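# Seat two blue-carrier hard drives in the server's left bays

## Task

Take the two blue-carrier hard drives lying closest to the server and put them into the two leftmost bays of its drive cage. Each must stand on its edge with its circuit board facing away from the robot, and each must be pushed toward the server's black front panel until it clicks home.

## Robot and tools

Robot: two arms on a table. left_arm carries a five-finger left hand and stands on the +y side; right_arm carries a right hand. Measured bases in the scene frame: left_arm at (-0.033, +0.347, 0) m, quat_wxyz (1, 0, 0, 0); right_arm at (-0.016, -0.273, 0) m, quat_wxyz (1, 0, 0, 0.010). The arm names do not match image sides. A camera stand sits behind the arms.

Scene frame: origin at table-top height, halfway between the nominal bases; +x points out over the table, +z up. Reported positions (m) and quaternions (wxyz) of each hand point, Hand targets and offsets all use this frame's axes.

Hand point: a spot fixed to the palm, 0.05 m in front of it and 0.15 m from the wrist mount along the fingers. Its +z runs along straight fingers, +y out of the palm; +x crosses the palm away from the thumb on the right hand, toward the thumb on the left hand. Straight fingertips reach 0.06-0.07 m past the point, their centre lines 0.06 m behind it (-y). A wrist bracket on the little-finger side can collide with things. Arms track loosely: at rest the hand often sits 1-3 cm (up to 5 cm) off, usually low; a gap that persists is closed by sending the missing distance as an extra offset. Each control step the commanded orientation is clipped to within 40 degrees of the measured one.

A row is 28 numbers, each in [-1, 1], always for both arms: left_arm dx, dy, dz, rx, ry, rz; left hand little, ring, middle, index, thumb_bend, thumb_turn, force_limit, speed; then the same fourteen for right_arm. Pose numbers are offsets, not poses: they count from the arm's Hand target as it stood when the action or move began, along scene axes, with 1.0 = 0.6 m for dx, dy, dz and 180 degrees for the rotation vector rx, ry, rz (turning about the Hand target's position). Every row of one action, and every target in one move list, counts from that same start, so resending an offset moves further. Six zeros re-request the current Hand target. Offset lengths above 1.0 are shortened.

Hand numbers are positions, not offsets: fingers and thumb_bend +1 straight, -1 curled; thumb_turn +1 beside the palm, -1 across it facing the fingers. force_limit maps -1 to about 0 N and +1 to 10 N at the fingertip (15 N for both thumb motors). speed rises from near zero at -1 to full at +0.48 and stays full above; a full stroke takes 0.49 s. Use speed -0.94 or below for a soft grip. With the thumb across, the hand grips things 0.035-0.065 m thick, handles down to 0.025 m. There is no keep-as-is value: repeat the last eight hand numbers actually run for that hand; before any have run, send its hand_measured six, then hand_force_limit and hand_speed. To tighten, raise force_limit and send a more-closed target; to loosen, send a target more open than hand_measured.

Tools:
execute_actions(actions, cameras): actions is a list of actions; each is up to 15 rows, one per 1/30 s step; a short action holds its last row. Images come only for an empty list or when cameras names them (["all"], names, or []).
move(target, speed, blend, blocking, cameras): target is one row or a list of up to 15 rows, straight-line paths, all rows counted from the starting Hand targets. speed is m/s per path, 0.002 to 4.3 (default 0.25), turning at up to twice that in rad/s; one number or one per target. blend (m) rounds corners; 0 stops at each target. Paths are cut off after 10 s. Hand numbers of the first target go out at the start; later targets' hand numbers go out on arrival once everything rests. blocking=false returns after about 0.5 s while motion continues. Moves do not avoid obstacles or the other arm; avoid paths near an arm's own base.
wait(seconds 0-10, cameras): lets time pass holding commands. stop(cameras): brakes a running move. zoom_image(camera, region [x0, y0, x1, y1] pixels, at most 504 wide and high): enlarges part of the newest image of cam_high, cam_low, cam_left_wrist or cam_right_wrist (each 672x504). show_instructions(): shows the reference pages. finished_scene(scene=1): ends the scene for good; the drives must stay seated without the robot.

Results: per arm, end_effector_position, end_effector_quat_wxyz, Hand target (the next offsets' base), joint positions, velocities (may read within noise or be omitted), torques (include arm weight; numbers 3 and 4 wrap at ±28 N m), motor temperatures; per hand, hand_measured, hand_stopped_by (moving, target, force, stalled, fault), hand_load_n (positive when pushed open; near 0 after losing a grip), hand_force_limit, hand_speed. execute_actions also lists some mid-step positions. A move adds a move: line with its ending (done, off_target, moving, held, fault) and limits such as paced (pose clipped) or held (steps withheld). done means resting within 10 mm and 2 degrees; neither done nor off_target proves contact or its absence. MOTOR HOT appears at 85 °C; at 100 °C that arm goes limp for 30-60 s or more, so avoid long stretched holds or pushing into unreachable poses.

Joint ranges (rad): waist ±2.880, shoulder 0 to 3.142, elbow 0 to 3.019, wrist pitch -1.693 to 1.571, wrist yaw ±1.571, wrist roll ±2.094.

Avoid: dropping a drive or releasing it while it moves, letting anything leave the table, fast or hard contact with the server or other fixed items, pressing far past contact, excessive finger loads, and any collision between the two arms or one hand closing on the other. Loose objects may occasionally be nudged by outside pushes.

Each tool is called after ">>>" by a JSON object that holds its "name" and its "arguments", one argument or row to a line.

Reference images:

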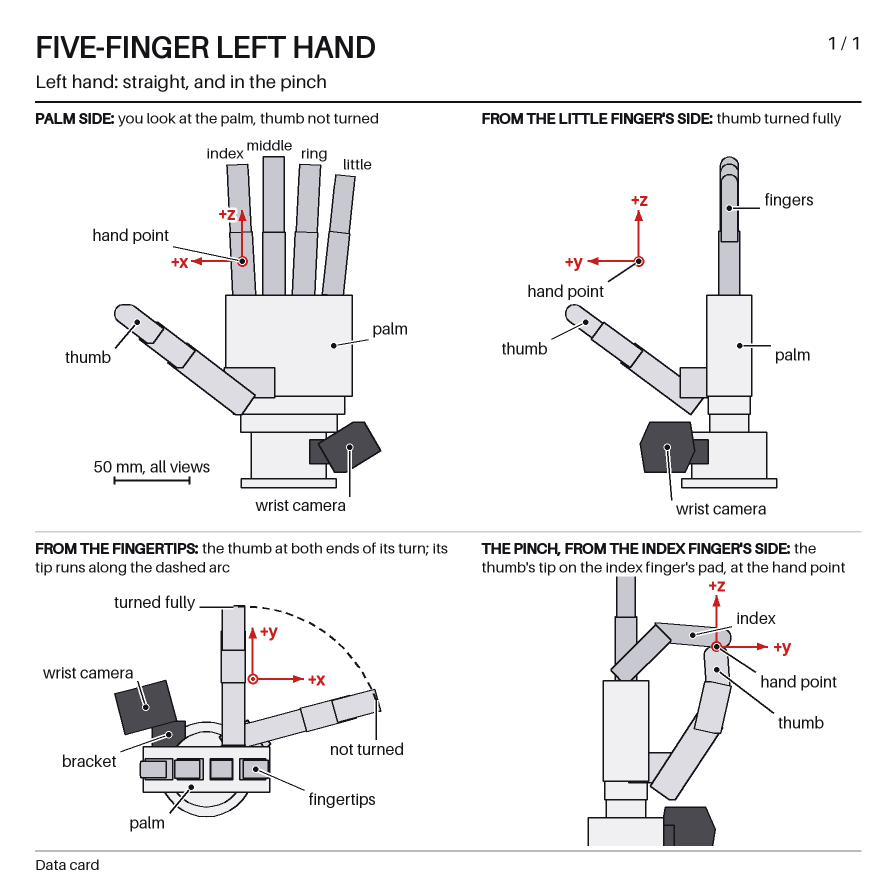

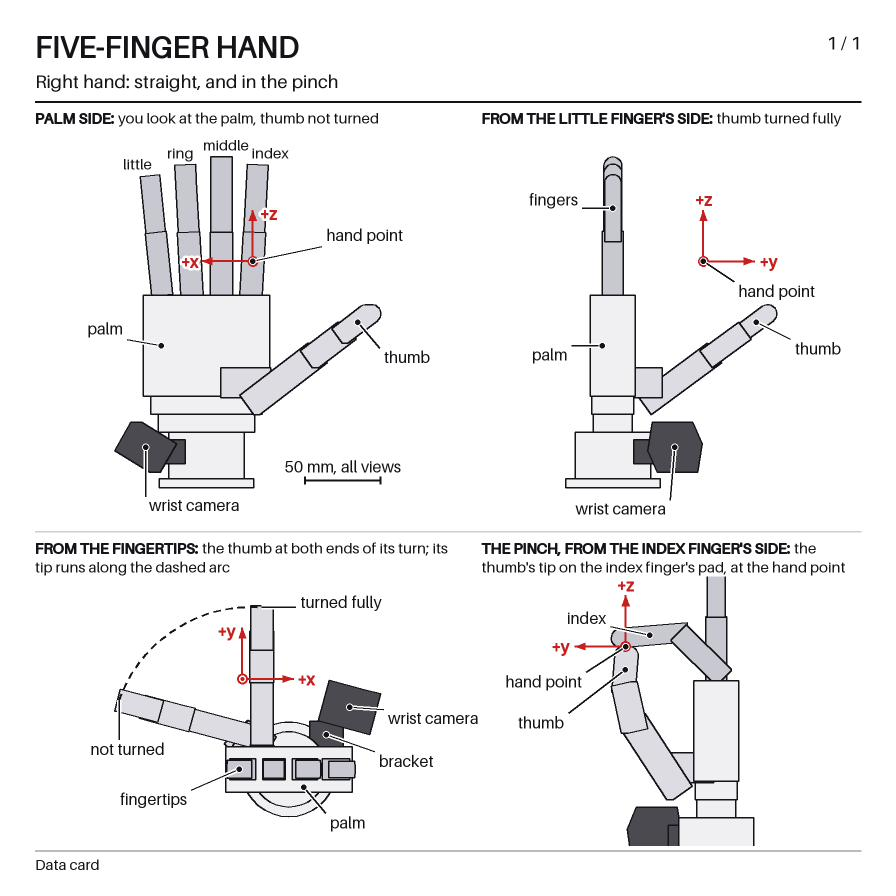

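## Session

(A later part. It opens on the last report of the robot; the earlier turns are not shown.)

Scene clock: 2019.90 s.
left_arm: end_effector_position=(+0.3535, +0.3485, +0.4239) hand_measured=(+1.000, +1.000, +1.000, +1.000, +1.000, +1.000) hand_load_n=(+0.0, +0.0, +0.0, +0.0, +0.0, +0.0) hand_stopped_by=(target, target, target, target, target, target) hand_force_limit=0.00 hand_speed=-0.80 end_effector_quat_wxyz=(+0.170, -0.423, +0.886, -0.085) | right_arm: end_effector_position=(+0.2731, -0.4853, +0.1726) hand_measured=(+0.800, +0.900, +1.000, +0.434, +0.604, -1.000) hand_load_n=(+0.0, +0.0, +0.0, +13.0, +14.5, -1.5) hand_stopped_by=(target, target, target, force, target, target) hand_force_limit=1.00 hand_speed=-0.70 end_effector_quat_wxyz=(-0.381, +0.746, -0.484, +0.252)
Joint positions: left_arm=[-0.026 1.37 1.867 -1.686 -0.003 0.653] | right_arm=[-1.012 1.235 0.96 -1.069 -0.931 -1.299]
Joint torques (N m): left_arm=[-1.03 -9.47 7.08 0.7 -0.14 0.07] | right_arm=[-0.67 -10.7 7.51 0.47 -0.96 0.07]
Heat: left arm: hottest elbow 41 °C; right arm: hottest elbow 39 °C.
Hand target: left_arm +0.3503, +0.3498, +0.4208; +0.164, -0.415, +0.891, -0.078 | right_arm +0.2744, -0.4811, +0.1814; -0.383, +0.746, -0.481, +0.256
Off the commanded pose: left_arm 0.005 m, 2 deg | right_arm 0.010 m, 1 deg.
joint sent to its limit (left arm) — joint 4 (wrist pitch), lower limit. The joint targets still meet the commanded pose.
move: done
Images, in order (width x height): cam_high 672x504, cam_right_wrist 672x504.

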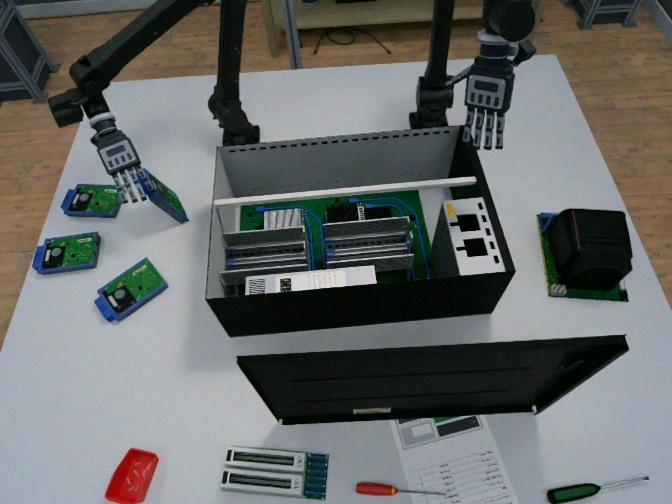

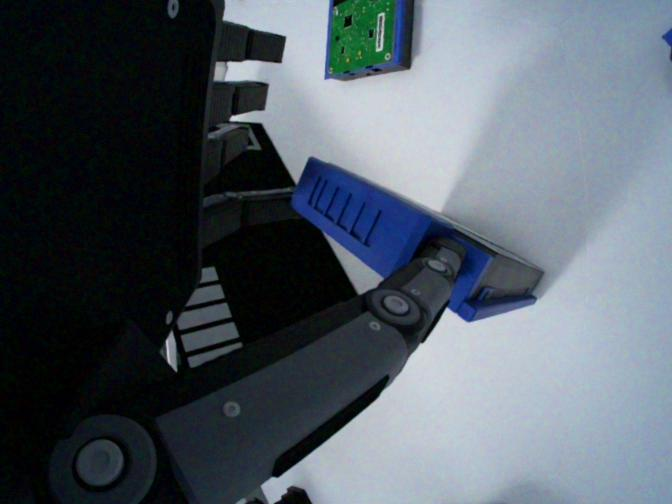

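>>> {"name": "move", "arguments": {
  "target": [
    [0, 0, 0, 0, 0, 0, 1, 1, 1, 1, 1, 1, 0, -0.8, 0.0, 0.05, 0.0, 0, 0, -0.3333, 0.8, 0.9, 1, 0.25, 0.6, -1, 1.0, -0.7]
  ],
  "cameras": ["cam_right_wrist", "cam_high"],
  "speed": 0.1
}}

>>> {"name": "zoom_image", "arguments": {
  "camera": "cam_high",
  "region": [60, 120, 240, 255]
}}

Scene clock: 2051.87 s.
left_arm: end_effector_position=(+0.3535, +0.3485, +0.4239) hand_measured=(+1.000, +1.000, +1.000, +1.000, +1.000, +1.000) hand_load_n=(+0.0, +0.0, +0.0, +0.0, +0.0, +0.0) hand_stopped_by=(target, target, target, target, target, target) hand_force_limit=0.00 hand_speed=-0.80 end_effector_quat_wxyz=(+0.170, -0.423, +0.886, -0.085) | right_arm: end_effector_position=(+0.2708, -0.4535, +0.1768) hand_measured=(+0.800, +0.900, +1.000, +0.434, +0.604, -1.000) hand_load_n=(+0.0, +0.0, +0.0, +12.0, +15.0, -1.5) hand_stopped_by=(target, target, target, force, target, target) hand_force_limit=1.00 hand_speed=-0.70 end_effector_quat_wxyz=(+0.196, -0.410, +0.791, -0.409)
Joint positions: left_arm=[-0.026 1.37 1.867 -1.686 -0.003 0.653] | right_arm=[-0.668 0.703 0.59 -0.515 -0.003 -0.033]
Joint torques (N m): left_arm=[-1.08 -9.52 7.06 0.73 -0.13 0.06] | right_arm=[-0.38 -2.73 8.36 2.52 0.05 0.13]
Heat: left arm: hottest elbow 41 °C; right arm: hottest elbow 37 °C.
Hand target: left_arm +0.3503, +0.3498, +0.4208; +0.164, -0.415, +0.891, -0.078 | right_arm +0.2745, -0.4511, +0.1815; +0.204, -0.406, +0.789, -0.413
Off the commanded pose: left_arm 0.005 m, 2 deg | right_arm 0.006 m, 1 deg.
joint sent to its limit (left arm) — joint 4 (wrist pitch), lower limit. The joint targets still meet the commanded pose.
move: done
Images, in order (width x height): cam_high 672x504, cam_right_wrist 672x504.

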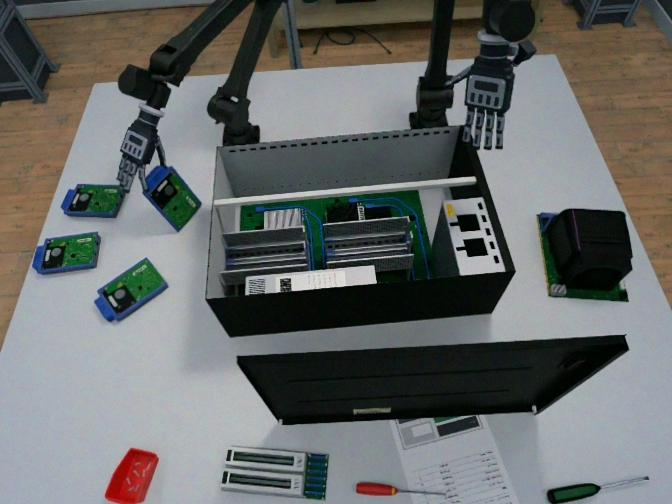

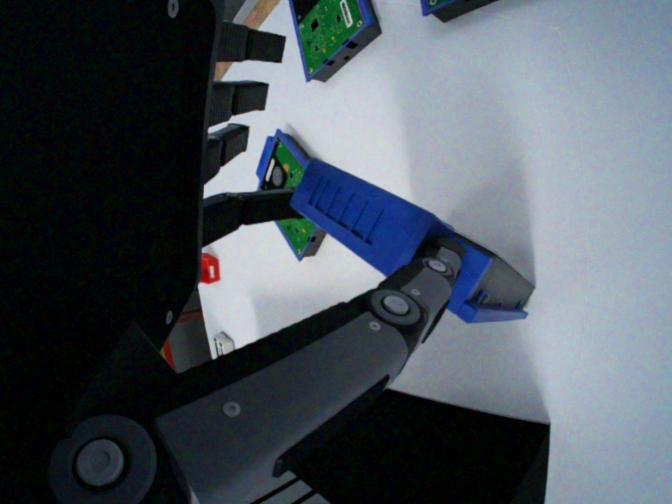

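Scaled by 2.800 from the camera's 672x504 image, which has a finer 960x720 frame.

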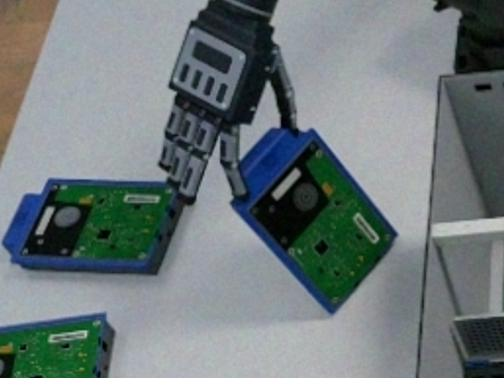

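>>> {"name": "move", "arguments": {
  "target": [
    [0, 0, 0, 0, 0, 0, 1, 1, 1, 1, 1, 1, 0, -0.8, 0.01, 0.09, -0.003, 0, 0, -0.3333, 0.8, 0.9, 1, 0.25, 0.6, -1, 1.0, -0.7]
  ],
  "cameras": ["cam_right_wrist", "cam_high"],
  "speed": 0.1
}}

>>> {"name": "zoom_image", "arguments": {
  "camera": "cam_high",
  "region": [60, 120, 240, 255]
}}

Scene clock: 2070.87 s.
left_arm: end_effector_position=(+0.3535, +0.3485, +0.4239) hand_measured=(+1.000, +1.000, +1.000, +1.000, +1.000, +1.000) hand_load_n=(+0.0, +0.0, +0.0, +0.0, -0.5, +0.0) hand_stopped_by=(target, target, target, target, target, target) hand_force_limit=0.00 hand_speed=-0.80 end_effector_quat_wxyz=(+0.170, -0.423, +0.886, -0.085) | right_arm: end_effector_position=(+0.2625, -0.3967, +0.1605) hand_measured=(+0.800, +0.900, +1.000, +0.434, +0.604, -1.000) hand_load_n=(+0.0, +0.0, +0.0, +10.5, +13.0, -1.5) hand_stopped_by=(target, target, target, force, target, target) hand_force_limit=1.00 hand_speed=-0.70 end_effector_quat_wxyz=(-0.052, +0.029, +0.888, -0.455)
Joint positions: left_arm=[-0.026 1.37 1.867 -1.686 -0.003 0.653] | right_arm=[-0.016 1.121 0.843 -1.5 0.937 1.744]
Joint torques (N m): left_arm=[-1.08 -9.64 7.08 0.76 -0.14 0.07] | right_arm=[-0.67 -5.42 10.4 -0.4 1.11 0.19]
Heat: left arm: hottest elbow 41 °C; right arm: hottest elbow 38 °C.
Hand target: left_arm +0.3503, +0.3498, +0.4208; +0.164, -0.415, +0.891, -0.078 | right_arm +0.2805, -0.3971, +0.1797; -0.030, +0.043, +0.886, -0.460
Off the commanded pose: left_arm 0.005 m, 2 deg | right_arm 0.026 m, 3 deg.
joint sent to its limit (left arm) — joint 4 (wrist pitch), lower limit. The joint targets still meet the commanded pose.
move: off_target (right_arm)
Images, in order (width x height): cam_high 672x504, cam_right_wrist 672x504.

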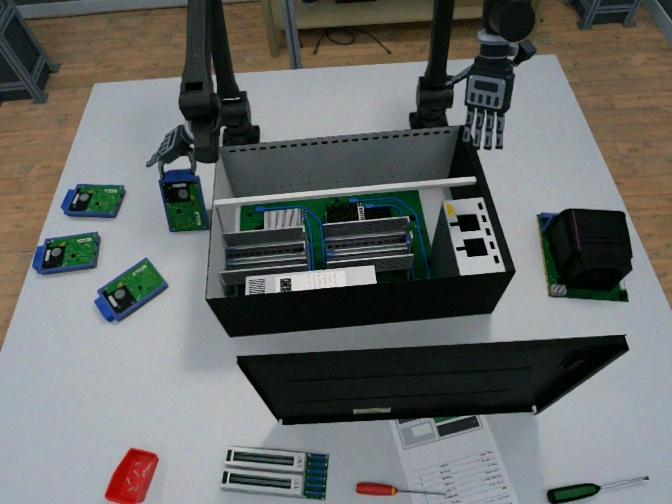

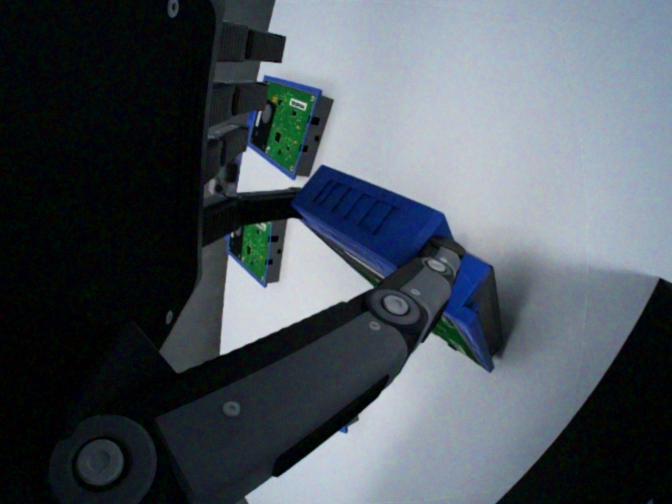

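Scaled by 2.800 from the camera's 672x504 image, which has a finer 960x720 frame.

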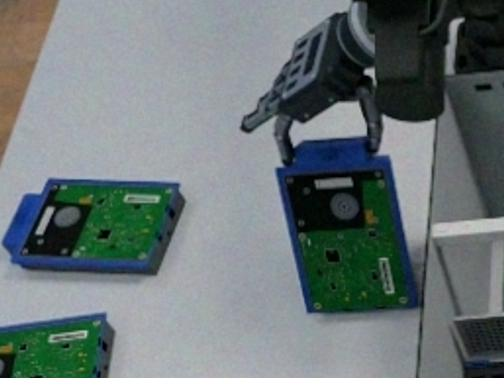

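>>> {"name": "move", "arguments": {
  "target": [
    [0, 0, 0, 0, 0, 0, 1, 1, 1, 1, 1, 1, 0, -0.8, 0.033, -0.132, 0.022, 0.1663, 0.0102, 0, 0.8, 0.9, 1, 0.25, 0.6, -1, 1.0, -0.7]
  ],
  "cameras": ["cam_right_wrist", "cam_high"],
  "speed": 0.07
}}

>>> {"name": "zoom_image", "arguments": {
  "camera": "cam_high",
  "region": [60, 120, 240, 255]
}}

Scene clock: 2129.10 s.
left_arm: end_effector_position=(+0.3535, +0.3485, +0.4239) hand_measured=(+1.000, +1.000, +1.000, +1.000, +1.000, +1.000) hand_load_n=(+0.0, +0.0, +0.0, +0.0, +0.0, +0.0) hand_stopped_by=(target, target, target, target, target, target) hand_force_limit=0.00 hand_speed=-0.80 end_effector_quat_wxyz=(+0.170, -0.423, +0.886, -0.085) | right_arm: end_effector_position=(+0.2880, -0.4693, +0.1757) hand_measured=(+0.800, +0.900, +1.000, +0.434, +0.604, -1.000) hand_load_n=(+0.0, +0.0, +0.0, +10.5, +11.0, +1.0) hand_stopped_by=(target, target, target, force, target, target) hand_force_limit=1.00 hand_speed=-0.70 end_effector_quat_wxyz=(-0.068, +0.030, +0.974, -0.214)
Joint positions: left_arm=[-0.026 1.37 1.867 -1.686 -0.003 0.653] | right_arm=[-0.53 1.231 1.081 -1.337 0.445 1.102]
Joint torques (N m): left_arm=[-0.97 -9.58 7.04 0.73 -0.14 0.07] | right_arm=[-1.73 -8.12 11 0.21 -0.03 -0.25]
Heat: left arm: hottest elbow 41 °C; right arm: hottest elbow 39 °C.
Hand target: left_arm +0.3503, +0.3498, +0.4208; +0.164, -0.415, +0.891, -0.078 | right_arm +0.3003, -0.4763, +0.1930; -0.054, +0.027, +0.974, -0.216
Off the commanded pose: left_arm 0.005 m, 2 deg | right_arm 0.022 m, 2 deg.
joint sent to its limit (left arm) — joint 4 (wrist pitch), lower limit. The joint targets still meet the commanded pose.
move: off_target (right_arm)
Images, in order (width x height): cam_high 672x504, cam_right_wrist 672x504.

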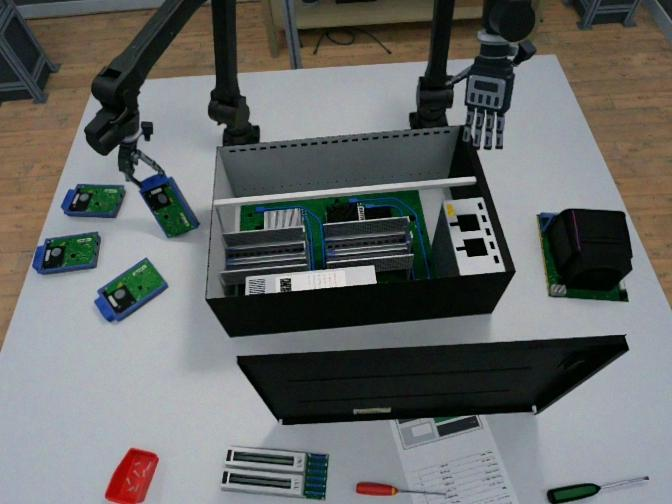

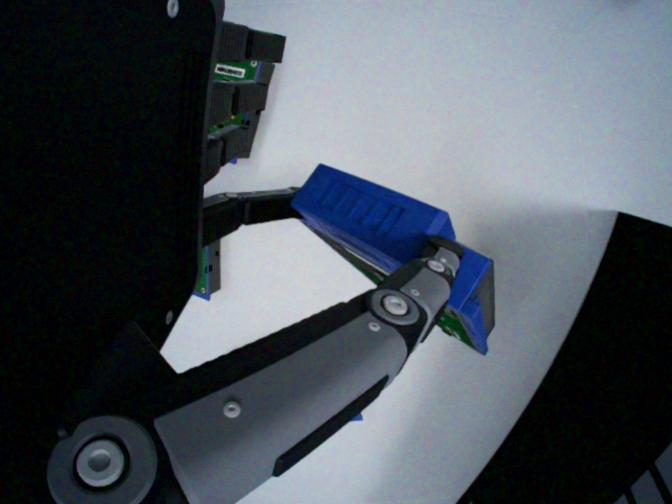

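Scaled by 2.800 from the camera's 672x504 image, which has a finer 960x720 frame.

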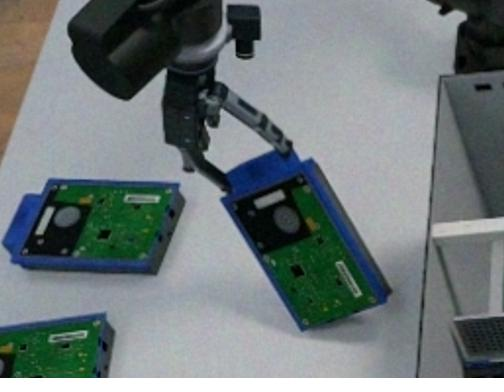

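>>> {"name": "move", "arguments": {
  "target": [
    [0, 0, 0, 0, 0, 0, 1, 1, 1, 1, 1, 1, 0, -0.8, 0.03, -0.093, -0.057, 0.1663, 0.0102, 0, 0.8, 0.9, 1, 0.25, 0.6, -1, 1.0, -0.7]
  ],
  "cameras": ["cam_right_wrist", "cam_high"],
  "speed": 0.07
}}

>>> {"name": "zoom_image", "arguments": {
  "camera": "cam_high",
  "region": [60, 120, 240, 255]
}}

Scene clock: 2159.63 s.
left_arm: end_effector_position=(+0.3535, +0.3485, +0.4239) hand_measured=(+1.000, +1.000, +1.000, +1.000, +1.000, +1.000) hand_load_n=(+0.0, +0.0, +0.0, +0.0, +0.0, +0.0) hand_stopped_by=(target, target, target, target, target, target) hand_force_limit=0.00 hand_speed=-0.80 end_effector_quat_wxyz=(+0.170, -0.423, +0.886, -0.085) | right_arm: end_effector_position=(+0.3101, -0.5236, +0.1460) hand_measured=(+0.800, +0.900, +1.000, +0.434, +0.604, -1.000) hand_load_n=(+0.0, +0.0, +0.0, +12.0, +10.0, +1.0) hand_stopped_by=(target, target, target, force, target, target) hand_force_limit=1.00 hand_speed=-0.70 end_effector_quat_wxyz=(-0.086, +0.017, +0.995, +0.044)
Joint positions: left_arm=[-0.026 1.37 1.867 -1.686 -0.003 0.653] | right_arm=[-0.807 1.614 1.358 -1.5 0.056 0.822]
Joint torques (N m): left_arm=[-1.08 -9.58 7.05 0.72 -0.13 0.08] | right_arm=[-1.67 -14.15 10.07 -0.8 -0.42 -0.3]
Motor temperatures (°C): left_arm=[28 31 41 26 29 30] | right_arm=[29 31 43 28 29 30]
Heat: left arm: hottest elbow 41 °C; right arm: hottest elbow 43 °C.
Hand target: left_arm +0.3503, +0.3498, +0.4208; +0.164, -0.415, +0.891, -0.078 | right_arm +0.3183, -0.5321, +0.1587; -0.074, +0.009, +0.996, +0.042
Off the commanded pose: left_arm 0.005 m, 2 deg | right_arm 0.017 m, 2 deg.
joint sent to its limit (left arm) — joint 4 (wrist pitch), lower limit. The joint targets still meet the commanded pose.
move: off_target (right_arm)
Images, in order (width x height): cam_high 672x504, cam_right_wrist 672x504.

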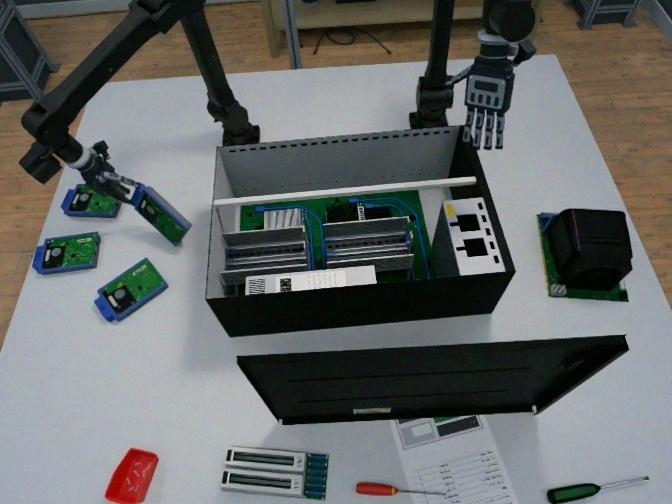

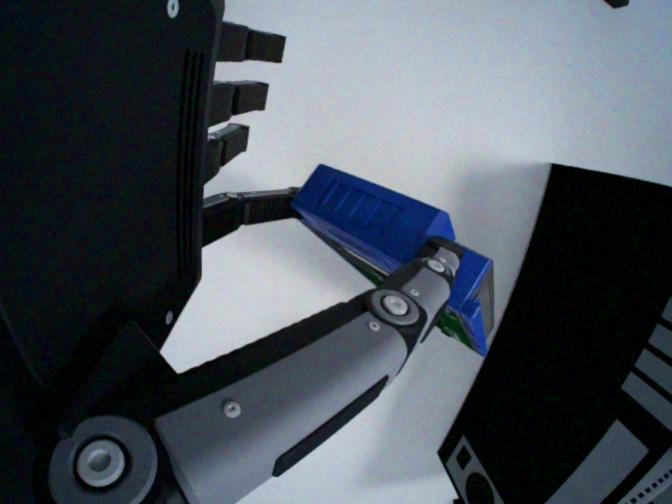

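Scaled by 2.800 from the camera's 672x504 image, which has a finer 960x720 frame.

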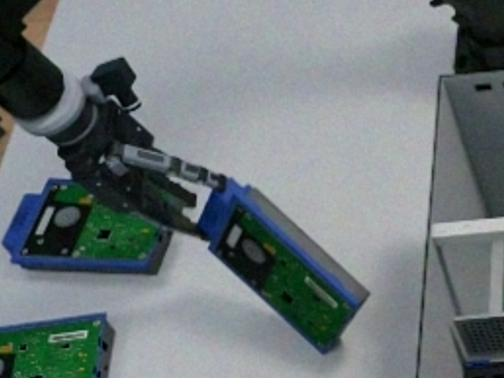

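>>> {"name": "move", "arguments": {
  "target": [
    [0, 0, 0, 0, 0, 0, 1, 1, 1, 1, 1, 1, 0, -0.8, 0.025, -0.055, -0.08, 0.1497, 0.0091, 0, 0.8, 0.9, 1, 0.25, 0.6, -1, 1.0, -0.7]
  ],
  "cameras": ["cam_right_wrist", "cam_high"],
  "speed": 0.07
}}

>>> {"name": "zoom_image", "arguments": {
  "camera": "cam_high",
  "region": [60, 120, 240, 255]
}}

Scene clock: 2189.37 s.
left_arm: end_effector_position=(+0.3535, +0.3485, +0.4239) hand_measured=(+1.000, +1.000, +1.000, +1.000, +1.000, +1.000) hand_load_n=(+0.0, +0.0, +0.0, +0.0, +0.0, +0.0) hand_stopped_by=(target, target, target, target, target, target) hand_force_limit=0.00 hand_speed=-0.80 end_effector_quat_wxyz=(+0.170, -0.423, +0.886, -0.085) | right_arm: end_effector_position=(+0.3278, -0.5576, +0.1000) hand_measured=(+0.800, +0.900, +1.000, +0.434, +0.604, -1.000) hand_load_n=(+0.0, +0.0, +0.0, +12.5, +9.5, +0.5) hand_stopped_by=(target, target, target, force, target, target) hand_force_limit=1.00 hand_speed=-0.70 end_effector_quat_wxyz=(-0.067, +0.006, +0.968, +0.241)
Joint positions: left_arm=[-0.026 1.37 1.867 -1.686 -0.003 0.653] | right_arm=[-0.927 1.95 1.56 -1.653 -0.189 0.63]
Joint torques (N m): left_arm=[-1.08 -9.52 7.06 0.73 -0.14 0.07] | right_arm=[-1.67 -18.78 8.9 -1.83 -0.72 -0.3]
Heat: left arm: hottest elbow 41 °C; right arm: hottest elbow 41 °C.
Hand target: left_arm +0.3503, +0.3498, +0.4208; +0.164, -0.415, +0.891, -0.078 | right_arm +0.3333, -0.5652, +0.1107; -0.088, -0.008, +0.958, +0.273
Off the commanded pose: left_arm 0.005 m, 2 deg | right_arm 0.014 m, 5 deg.
joint sent to its limit (left arm) — joint 4 (wrist pitch), lower limit. The joint targets still meet the commanded pose.
joint sent to its limit (right arm) — joint 4 (wrist pitch), lower limit. The joint targets are off in orientation, not in position.
move: off_target (right_arm)
Images, in order (width x height): cam_high 672x504, cam_right_wrist 672x504.

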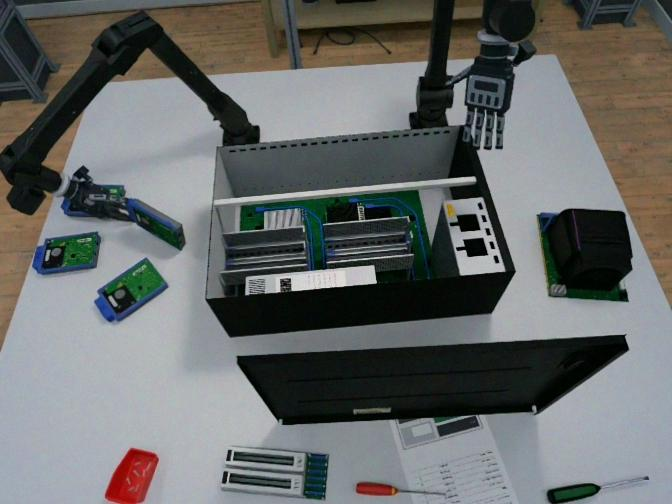

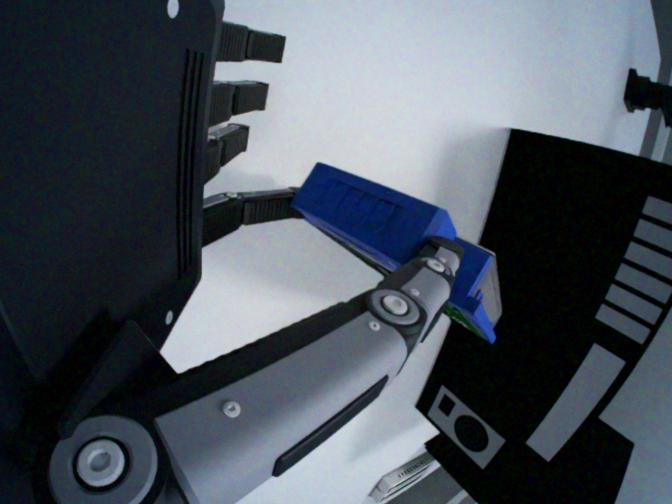

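Scaled by 2.800 from the camera's 672x504 image, which has a finer 960x720 frame.

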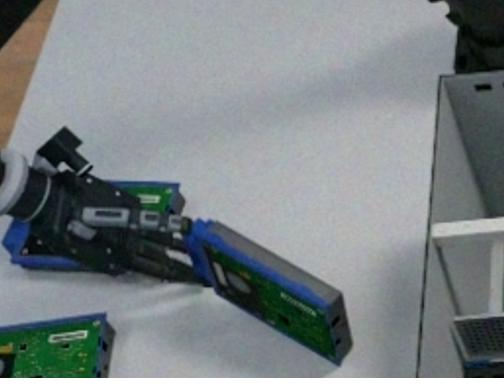

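>>> {"name": "move", "arguments": {
  "target": [
    [0, 0, 0, 0, 0, 0, 1, 1, 1, 1, 1, 1, 0, -0.8, 0.0, -0.01, -0.05, 0.02, 0.0, 0, 0.8, 0.9, 1, 0.25, 0.6, -1, 1.0, -0.7]
  ],
  "cameras": ["cam_right_wrist", "cam_high"],
  "speed": 0.06
}}

>>> {"name": "zoom_image", "arguments": {
  "camera": "cam_high",
  "region": [60, 120, 240, 255]
}}

Scene clock: 2209.00 s.
left_arm: end_effector_position=(+0.3535, +0.3485, +0.4239) hand_measured=(+1.000, +1.000, +1.000, +1.000, +1.000, +1.000) hand_load_n=(+0.0, +0.0, +0.0, +0.5, +0.0, +0.0) hand_stopped_by=(target, target, target, target, target, target) hand_force_limit=0.00 hand_speed=-0.80 end_effector_quat_wxyz=(+0.170, -0.423, +0.886, -0.085) | right_arm: end_effector_position=(+0.3285, -0.5626, +0.0900) hand_measured=(+0.800, +0.900, +1.000, +0.434, +0.604, -1.000) hand_load_n=(+0.0, +0.0, -3.5, +12.5, +9.5, +0.5) hand_stopped_by=(target, target, target, force, target, target) hand_force_limit=1.00 hand_speed=-0.70 end_effector_quat_wxyz=(-0.065, +0.000, +0.961, +0.270)
Joint positions: left_arm=[-0.026 1.37 1.867 -1.686 -0.003 0.653] | right_arm=[-0.941 2.008 1.592 -1.68 -0.216 0.59]
Joint torques (N m): left_arm=[-1.03 -9.58 7.06 0.72 -0.14 0.06] | right_arm=[-1.67 -16.85 7.84 -0.7 -0.52 -0.23]
Heat: left arm: hottest elbow 41 °C; right arm: hottest elbow 41 °C.
Hand target: left_arm +0.3503, +0.3498, +0.4208; +0.164, -0.415, +0.891, -0.078 | right_arm +0.3333, -0.5711, +0.0807; -0.088, -0.011, +0.949, +0.303
Off the commanded pose: left_arm 0.005 m, 2 deg | right_arm 0.014 m, 5 deg.
joint read past its limit (right arm) — joint 4 (wrist pitch), lower limit.
joint sent to its limit (left arm) — joint 4 (wrist pitch), lower limit. The joint targets still meet the commanded pose.
joint sent to its limit (right arm) — joint 4 (wrist pitch), lower limit. The joint targets are off in orientation, not in position.
move: off_target (right_arm)
Images, in order (width x height): cam_high 672x504, cam_right_wrist 672x504.

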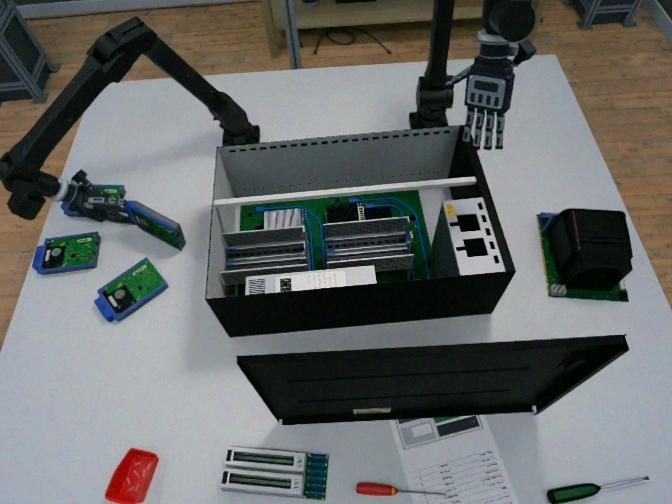

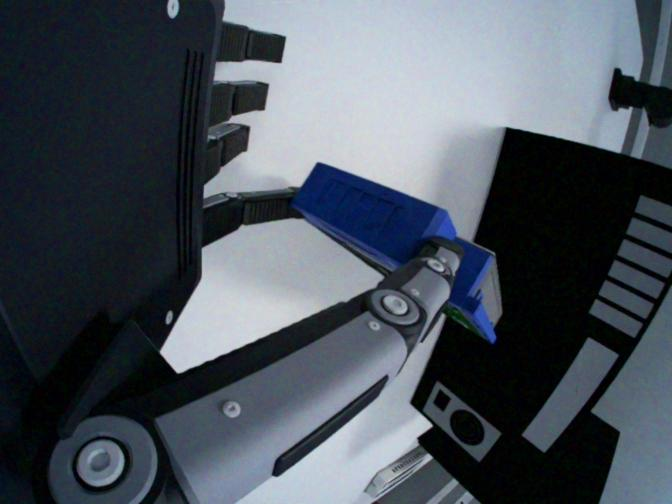

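Scaled by 2.800 from the camera's 672x504 image, which has a finer 960x720 frame.

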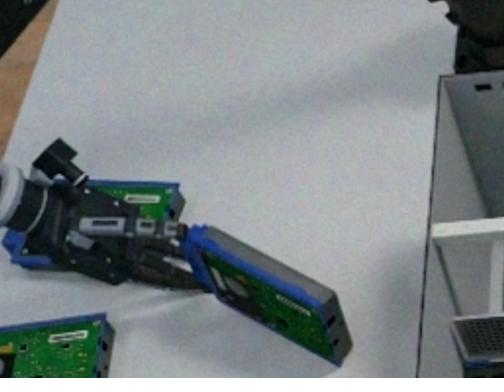

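>>> {"name": "move", "arguments": {
  "target": [
    [0, 0, 0, 0, 0, 0, 1, 1, 1, 1, 1, 1, 0, -0.8, 0.0, 0.01, 0.025, 0, 0.0, 0, 0.8, 0.9, 1, 0.25, 0.6, -1, 1.0, -0.7],
    [0, 0, 0, 0, 0, 0, 1, 1, 1, 1, 1, 1, 0, -0.8, 0.0, 0.01, 0.025, 0, 0.0, 0, 0.0, 0.0, 0.55, 0.25, 0.6, -1, 1.0, -0.2]
  ],
  "cameras": ["cam_right_wrist", "cam_high"],
  "speed": 0.06
}}

>>> {"name": "zoom_image", "arguments": {
  "camera": "cam_right_wrist",
  "region": [200, 80, 560, 350]
}}

Scene clock: 2239.57 s.
left_arm: end_effector_position=(+0.3535, +0.3485, +0.4239) hand_measured=(+1.000, +1.000, +1.000, +1.000, +1.000, +1.000) hand_load_n=(+0.0, +0.0, +0.0, +0.0, +0.0, +0.0) hand_stopped_by=(target, target, target, target, target, target) hand_force_limit=0.00 hand_speed=-0.80 end_effector_quat_wxyz=(+0.170, -0.423, +0.886, -0.085) | right_arm: end_effector_position=(+0.3302, -0.5629, +0.0899) hand_measured=(+0.000, +0.000, +0.550, +0.434, +0.604, -1.000) hand_load_n=(+0.0, +0.5, +0.0, +12.0, +9.5, -1.0) hand_stopped_by=(target, target, target, force, target, target) hand_force_limit=1.00 hand_speed=-0.20 end_effector_quat_wxyz=(-0.061, +0.000, +0.961, +0.270)
Joint positions: left_arm=[-0.026 1.37 1.867 -1.686 -0.003 0.653] | right_arm=[-0.941 2.008 1.592 -1.675 -0.222 0.59]
Joint torques (N m): left_arm=[-1.08 -9.58 7.04 0.72 -0.14 0.07] | right_arm=[-1.32 -20.6 6.42 -0.9 -0.55 -0.13]
Heat: left arm: hottest elbow 41 °C; right arm: hottest elbow 41 °C.
Hand target: left_arm +0.3503, +0.3498, +0.4208; +0.164, -0.415, +0.891, -0.078 | right_arm +0.3333, -0.5651, +0.0957; -0.088, -0.011, +0.949, +0.303
Off the commanded pose: left_arm 0.005 m, 2 deg | right_arm 0.007 m, 5 deg.
joint sent to its limit (left arm) — joint 4 (wrist pitch), lower limit. The joint targets still meet the commanded pose.
joint sent to its limit (right arm) — joint 4 (wrist pitch), lower limit. The joint targets are off in orientation, not in position.
move: off_target (right_arm); target 2's new numbers were sent with right_arm's hand 0.008 m and 5 deg from that target
Images, in order (width x height): cam_high 672x504, cam_right_wrist 672x504.

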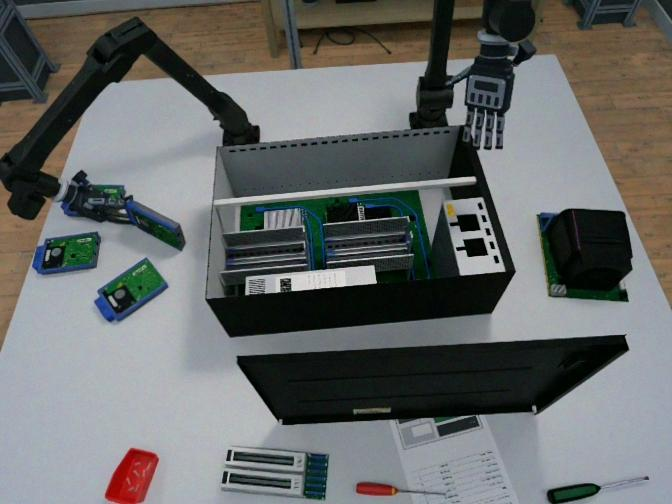

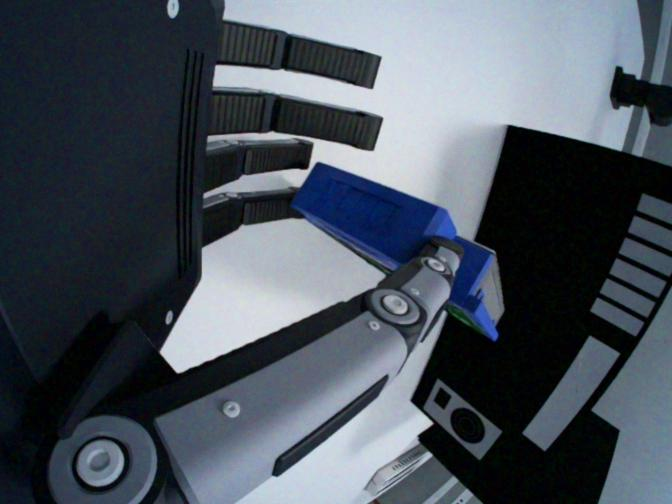

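Scaled by 1.400 from the camera's 672x504 image, which has a finer 960x720 frame.

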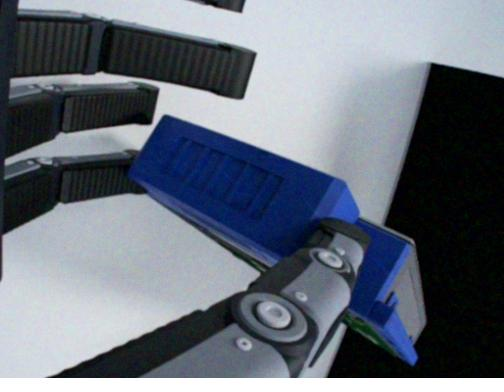

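>>> {"name": "move", "arguments": {
  "target": [
    [0, 0, 0, 0, 0, 0, 1, 1, 1, 1, 1, 1, 0, -0.8, 0.0, 0.0, -0.045, 0, 0.0, 0, 0.0, 0.0, 0.55, 0.25, 0.6, -1, 1.0, -0.2]
  ],
  "cameras": ["cam_right_wrist", "cam_high"],
  "speed": 0.05
}}

>>> {"name": "zoom_image", "arguments": {
  "camera": "cam_high",
  "region": [60, 150, 210, 263]
}}

Scene clock: 2253.67 s.
left_arm: end_effector_position=(+0.3535, +0.3485, +0.4239) hand_measured=(+1.000, +1.000, +1.000, +1.000, +1.000, +1.000) hand_load_n=(-0.5, +0.0, +0.0, +0.0, +0.0, +0.0) hand_stopped_by=(target, target, target, target, target, target) hand_force_limit=0.00 hand_speed=-0.80 end_effector_quat_wxyz=(+0.170, -0.423, +0.886, -0.085) | right_arm: end_effector_position=(+0.3276, -0.5608, +0.0705) hand_measured=(+0.000, +0.000, +0.550, +0.434, +0.602, -1.000) hand_load_n=(+0.0, +0.0, +0.0, +10.0, +7.0, -3.5) hand_stopped_by=(target, target, target, force, target, target) hand_force_limit=1.00 hand_speed=-0.20 end_effector_quat_wxyz=(-0.073, -0.005, +0.955, +0.288)
Joint positions: left_arm=[-0.026 1.37 1.867 -1.686 -0.003 0.653] | right_arm=[-0.941 2.055 1.592 -1.675 -0.221 0.575]
Joint torques (N m): left_arm=[-0.97 -9.52 7.05 0.76 -0.13 0.07] | right_arm=[-0.85 -19.25 7.21 -0.99 -0.2 -0.06]
Heat: left arm: hottest elbow 41 °C; right arm: hottest elbow 40 °C.
Hand target: left_arm +0.3503, +0.3498, +0.4208; +0.164, -0.415, +0.891, -0.078 | right_arm +0.3333, -0.5651, +0.0688; -0.088, -0.011, +0.949, +0.303
Off the commanded pose: left_arm 0.005 m, 2 deg | right_arm 0.007 m, 3 deg.
joint sent to its limit (left arm) — joint 4 (wrist pitch), lower limit. The joint targets still meet the commanded pose.
joint sent to its limit (right arm) — joint 4 (wrist pitch), lower limit. The joint targets are off in orientation, not in position.
move: off_target (right_arm)
Images, in order (width x height): cam_high 672x504, cam_right_wrist 672x504.

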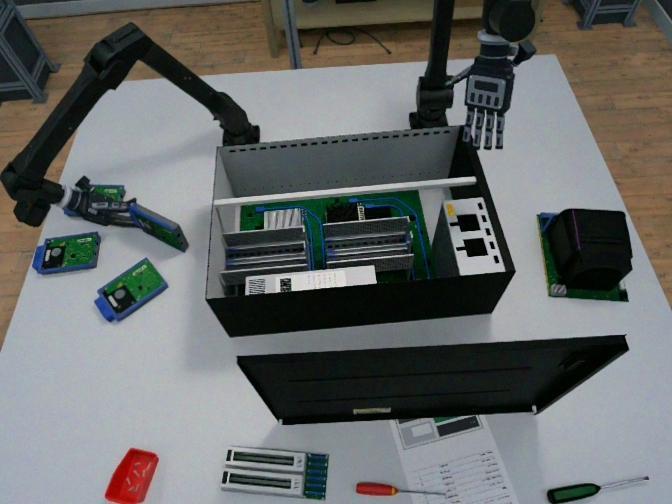

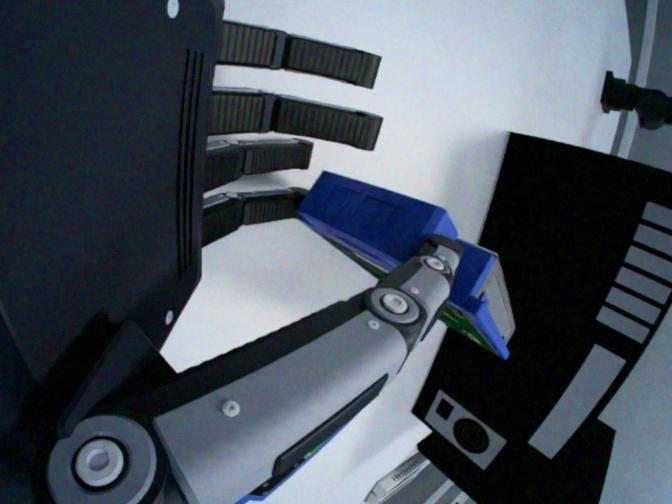

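Scaled by 3.360 from the camera's 672x504 image, which has a finer 960x720 frame.

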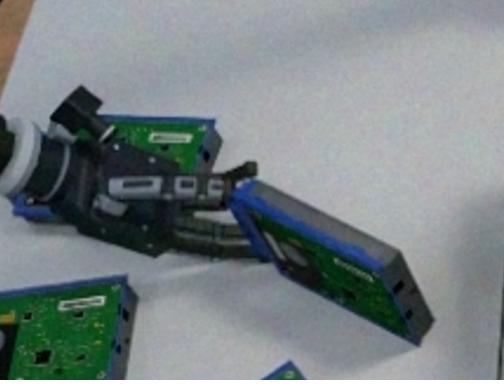

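>>> {"name": "move", "arguments": {
  "target": [
    [0, 0, 0, 0, 0, 0, 1, 1, 1, 1, 1, 1, 0, -0.8, 0.0, 0.0, -0.015, 0, 0.0, 0, 0.0, 0.0, 0.55, 0.25, 0.6, -1, 1.0, -0.2]
  ],
  "cameras": ["cam_right_wrist", "cam_high"],
  "speed": 0.05
}}

>>> {"name": "zoom_image", "arguments": {
  "camera": "cam_high",
  "region": [90, 180, 210, 270]
}}

Scene clock: 2271.27 s.
left_arm: end_effector_position=(+0.3535, +0.3485, +0.4239) hand_measured=(+1.000, +1.000, +1.000, +1.000, +1.000, +1.000) hand_load_n=(+0.0, +0.0, +0.0, +0.0, +0.0, +0.0) hand_stopped_by=(target, target, target, target, target, target) hand_force_limit=0.00 hand_speed=-0.80 end_effector_quat_wxyz=(+0.170, -0.423, +0.886, -0.085) | right_arm: end_effector_position=(+0.3266, -0.5603, +0.0658) hand_measured=(+0.000, +0.000, +0.550, +0.434, +0.602, -1.000) hand_load_n=(+0.0, +0.0, +0.5, +7.0, +7.0, -2.5) hand_stopped_by=(target, target, target, force, target, target) hand_force_limit=1.00 hand_speed=-0.20 end_effector_quat_wxyz=(-0.077, -0.006, +0.953, +0.292)
Joint positions: left_arm=[-0.026 1.37 1.867 -1.686 -0.003 0.653] | right_arm=[-0.941 2.066 1.593 -1.676 -0.219 0.572]
Joint torques (N m): left_arm=[-1.08 -9.47 7.08 0.7 -0.14 0.07] | right_arm=[-0.79 -18.2 7.5 -0.99 -0.17 -0.05]
Heat: left arm: hottest elbow 41 °C; right arm: hottest elbow 40 °C.
Hand target: left_arm +0.3503, +0.3498, +0.4208; +0.164, -0.415, +0.891, -0.078 | right_arm +0.3332, -0.5650, +0.0596; -0.088, -0.011, +0.949, +0.303
Off the commanded pose: left_arm 0.005 m, 2 deg | right_arm 0.010 m, 2 deg.
joint sent to its limit (left arm) — joint 4 (wrist pitch), lower limit. The joint targets still meet the commanded pose.
joint sent to its limit (right arm) — joint 4 (wrist pitch), lower limit. The joint targets still meet the commanded pose.
move: done
Images, in order (width x height): cam_high 672x504, cam_right_wrist 672x504.

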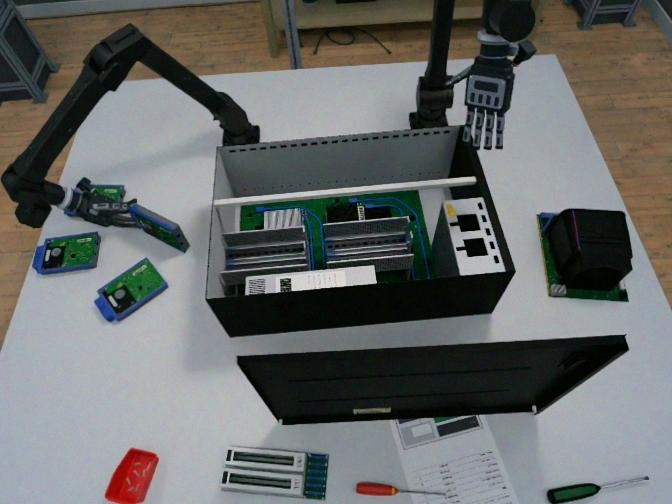

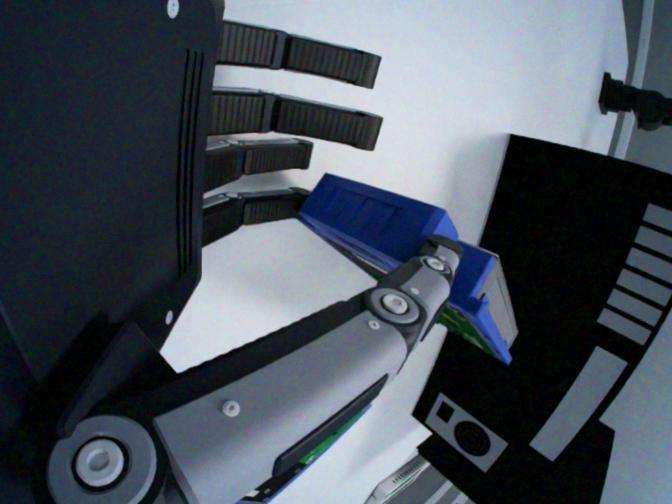

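Scaled by 4.200 from the camera's 672x504 image, which has a finer 960x720 frame.

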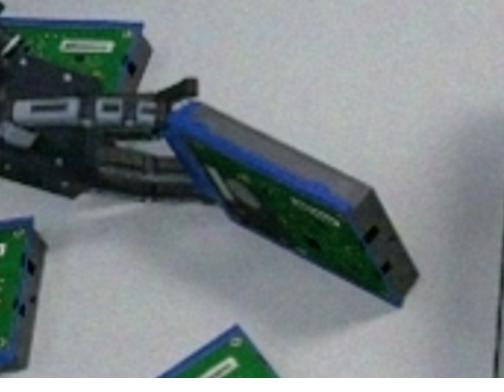

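>>> {"name": "move", "arguments": {
  "target": [
    [0, 0, 0, 0, 0, 0, 1, 1, 1, 1, 1, 1, 0, -0.8, 0.0, 0.0, 0, 0, 0.0, 0, 0.0, 0.0, 0.55, 0.25, 0.75, -1, 0, -0.7]
  ],
  "cameras": ["cam_right_wrist", "cam_high"],
  "speed": 0.05
}}

>>> {"name": "zoom_image", "arguments": {
  "camera": "cam_high",
  "region": [90, 180, 210, 270]
}}

Scene clock: 2310.77 s.
left_arm: end_effector_position=(+0.3535, +0.3485, +0.4239) hand_measured=(+1.000, +1.000, +1.000, +1.000, +1.000, +1.000) hand_load_n=(+0.0, +0.0, +0.0, +0.0, -0.5, +0.0) hand_stopped_by=(target, target, target, target, target, target) hand_force_limit=0.00 hand_speed=-0.80 end_effector_quat_wxyz=(+0.170, -0.423, +0.886, -0.085) | right_arm: end_effector_position=(+0.3264, -0.5601, +0.0640) hand_measured=(+0.000, +0.000, +0.550, +0.434, +0.750, -1.000) hand_load_n=(+0.0, +0.0, +0.0, +0.0, +0.0, +0.0) hand_stopped_by=(target, target, target, force, target, target) hand_force_limit=0.00 hand_speed=-0.70 end_effector_quat_wxyz=(-0.078, -0.006, +0.953, +0.294)
Joint positions: left_arm=[-0.026 1.37 1.867 -1.686 -0.003 0.653] | right_arm=[-0.941 2.07 1.593 -1.676 -0.218 0.572]
Joint torques (N m): left_arm=[-1.08 -9.58 7.06 0.73 -0.14 0.07] | right_arm=[-0.73 -18.61 7.49 -1.01 -0.18 -0.06]
Heat: left arm: hottest elbow 41 °C; right arm: hottest elbow 39 °C.
Hand target: left_arm +0.3503, +0.3498, +0.4208; +0.164, -0.415, +0.891, -0.078 | right_arm +0.3332, -0.5650, +0.0597; -0.088, -0.011, +0.949, +0.303
Off the commanded pose: left_arm 0.005 m, 2 deg | right_arm 0.009 m, 2 deg.
joint sent to its limit (left arm) — joint 4 (wrist pitch), lower limit. The joint targets still meet the commanded pose.
joint sent to its limit (right arm) — joint 4 (wrist pitch), lower limit. The joint targets still meet the commanded pose.
move: done
Images, in order (width x height): cam_high 672x504, cam_right_wrist 672x504.

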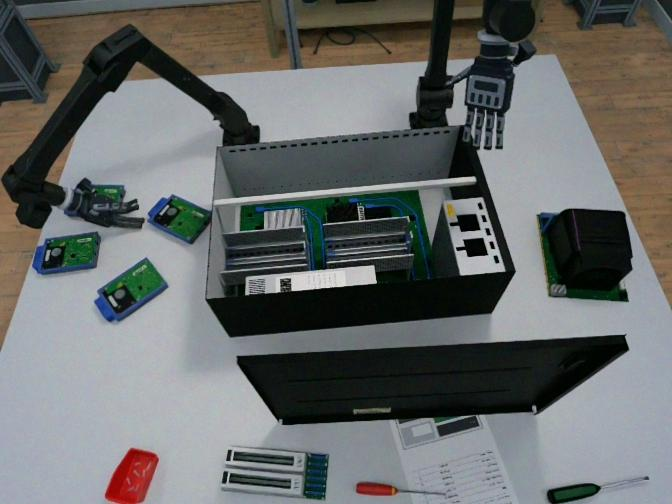

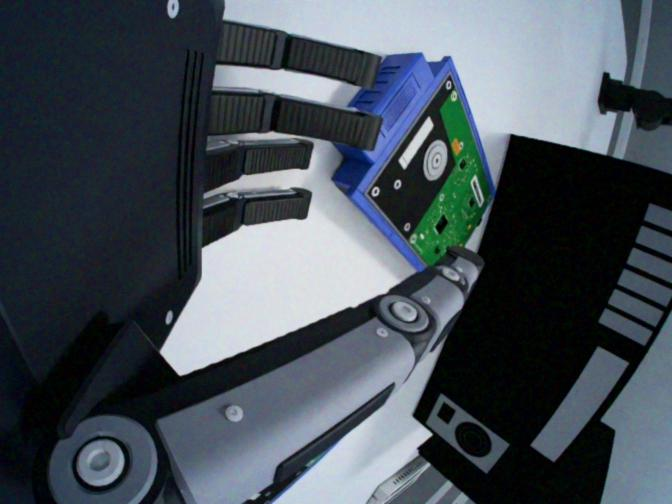

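Scaled by 4.200 from the camera's 672x504 image, which has a finer 960x720 frame.

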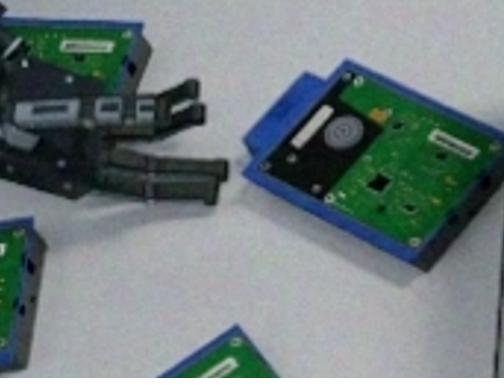

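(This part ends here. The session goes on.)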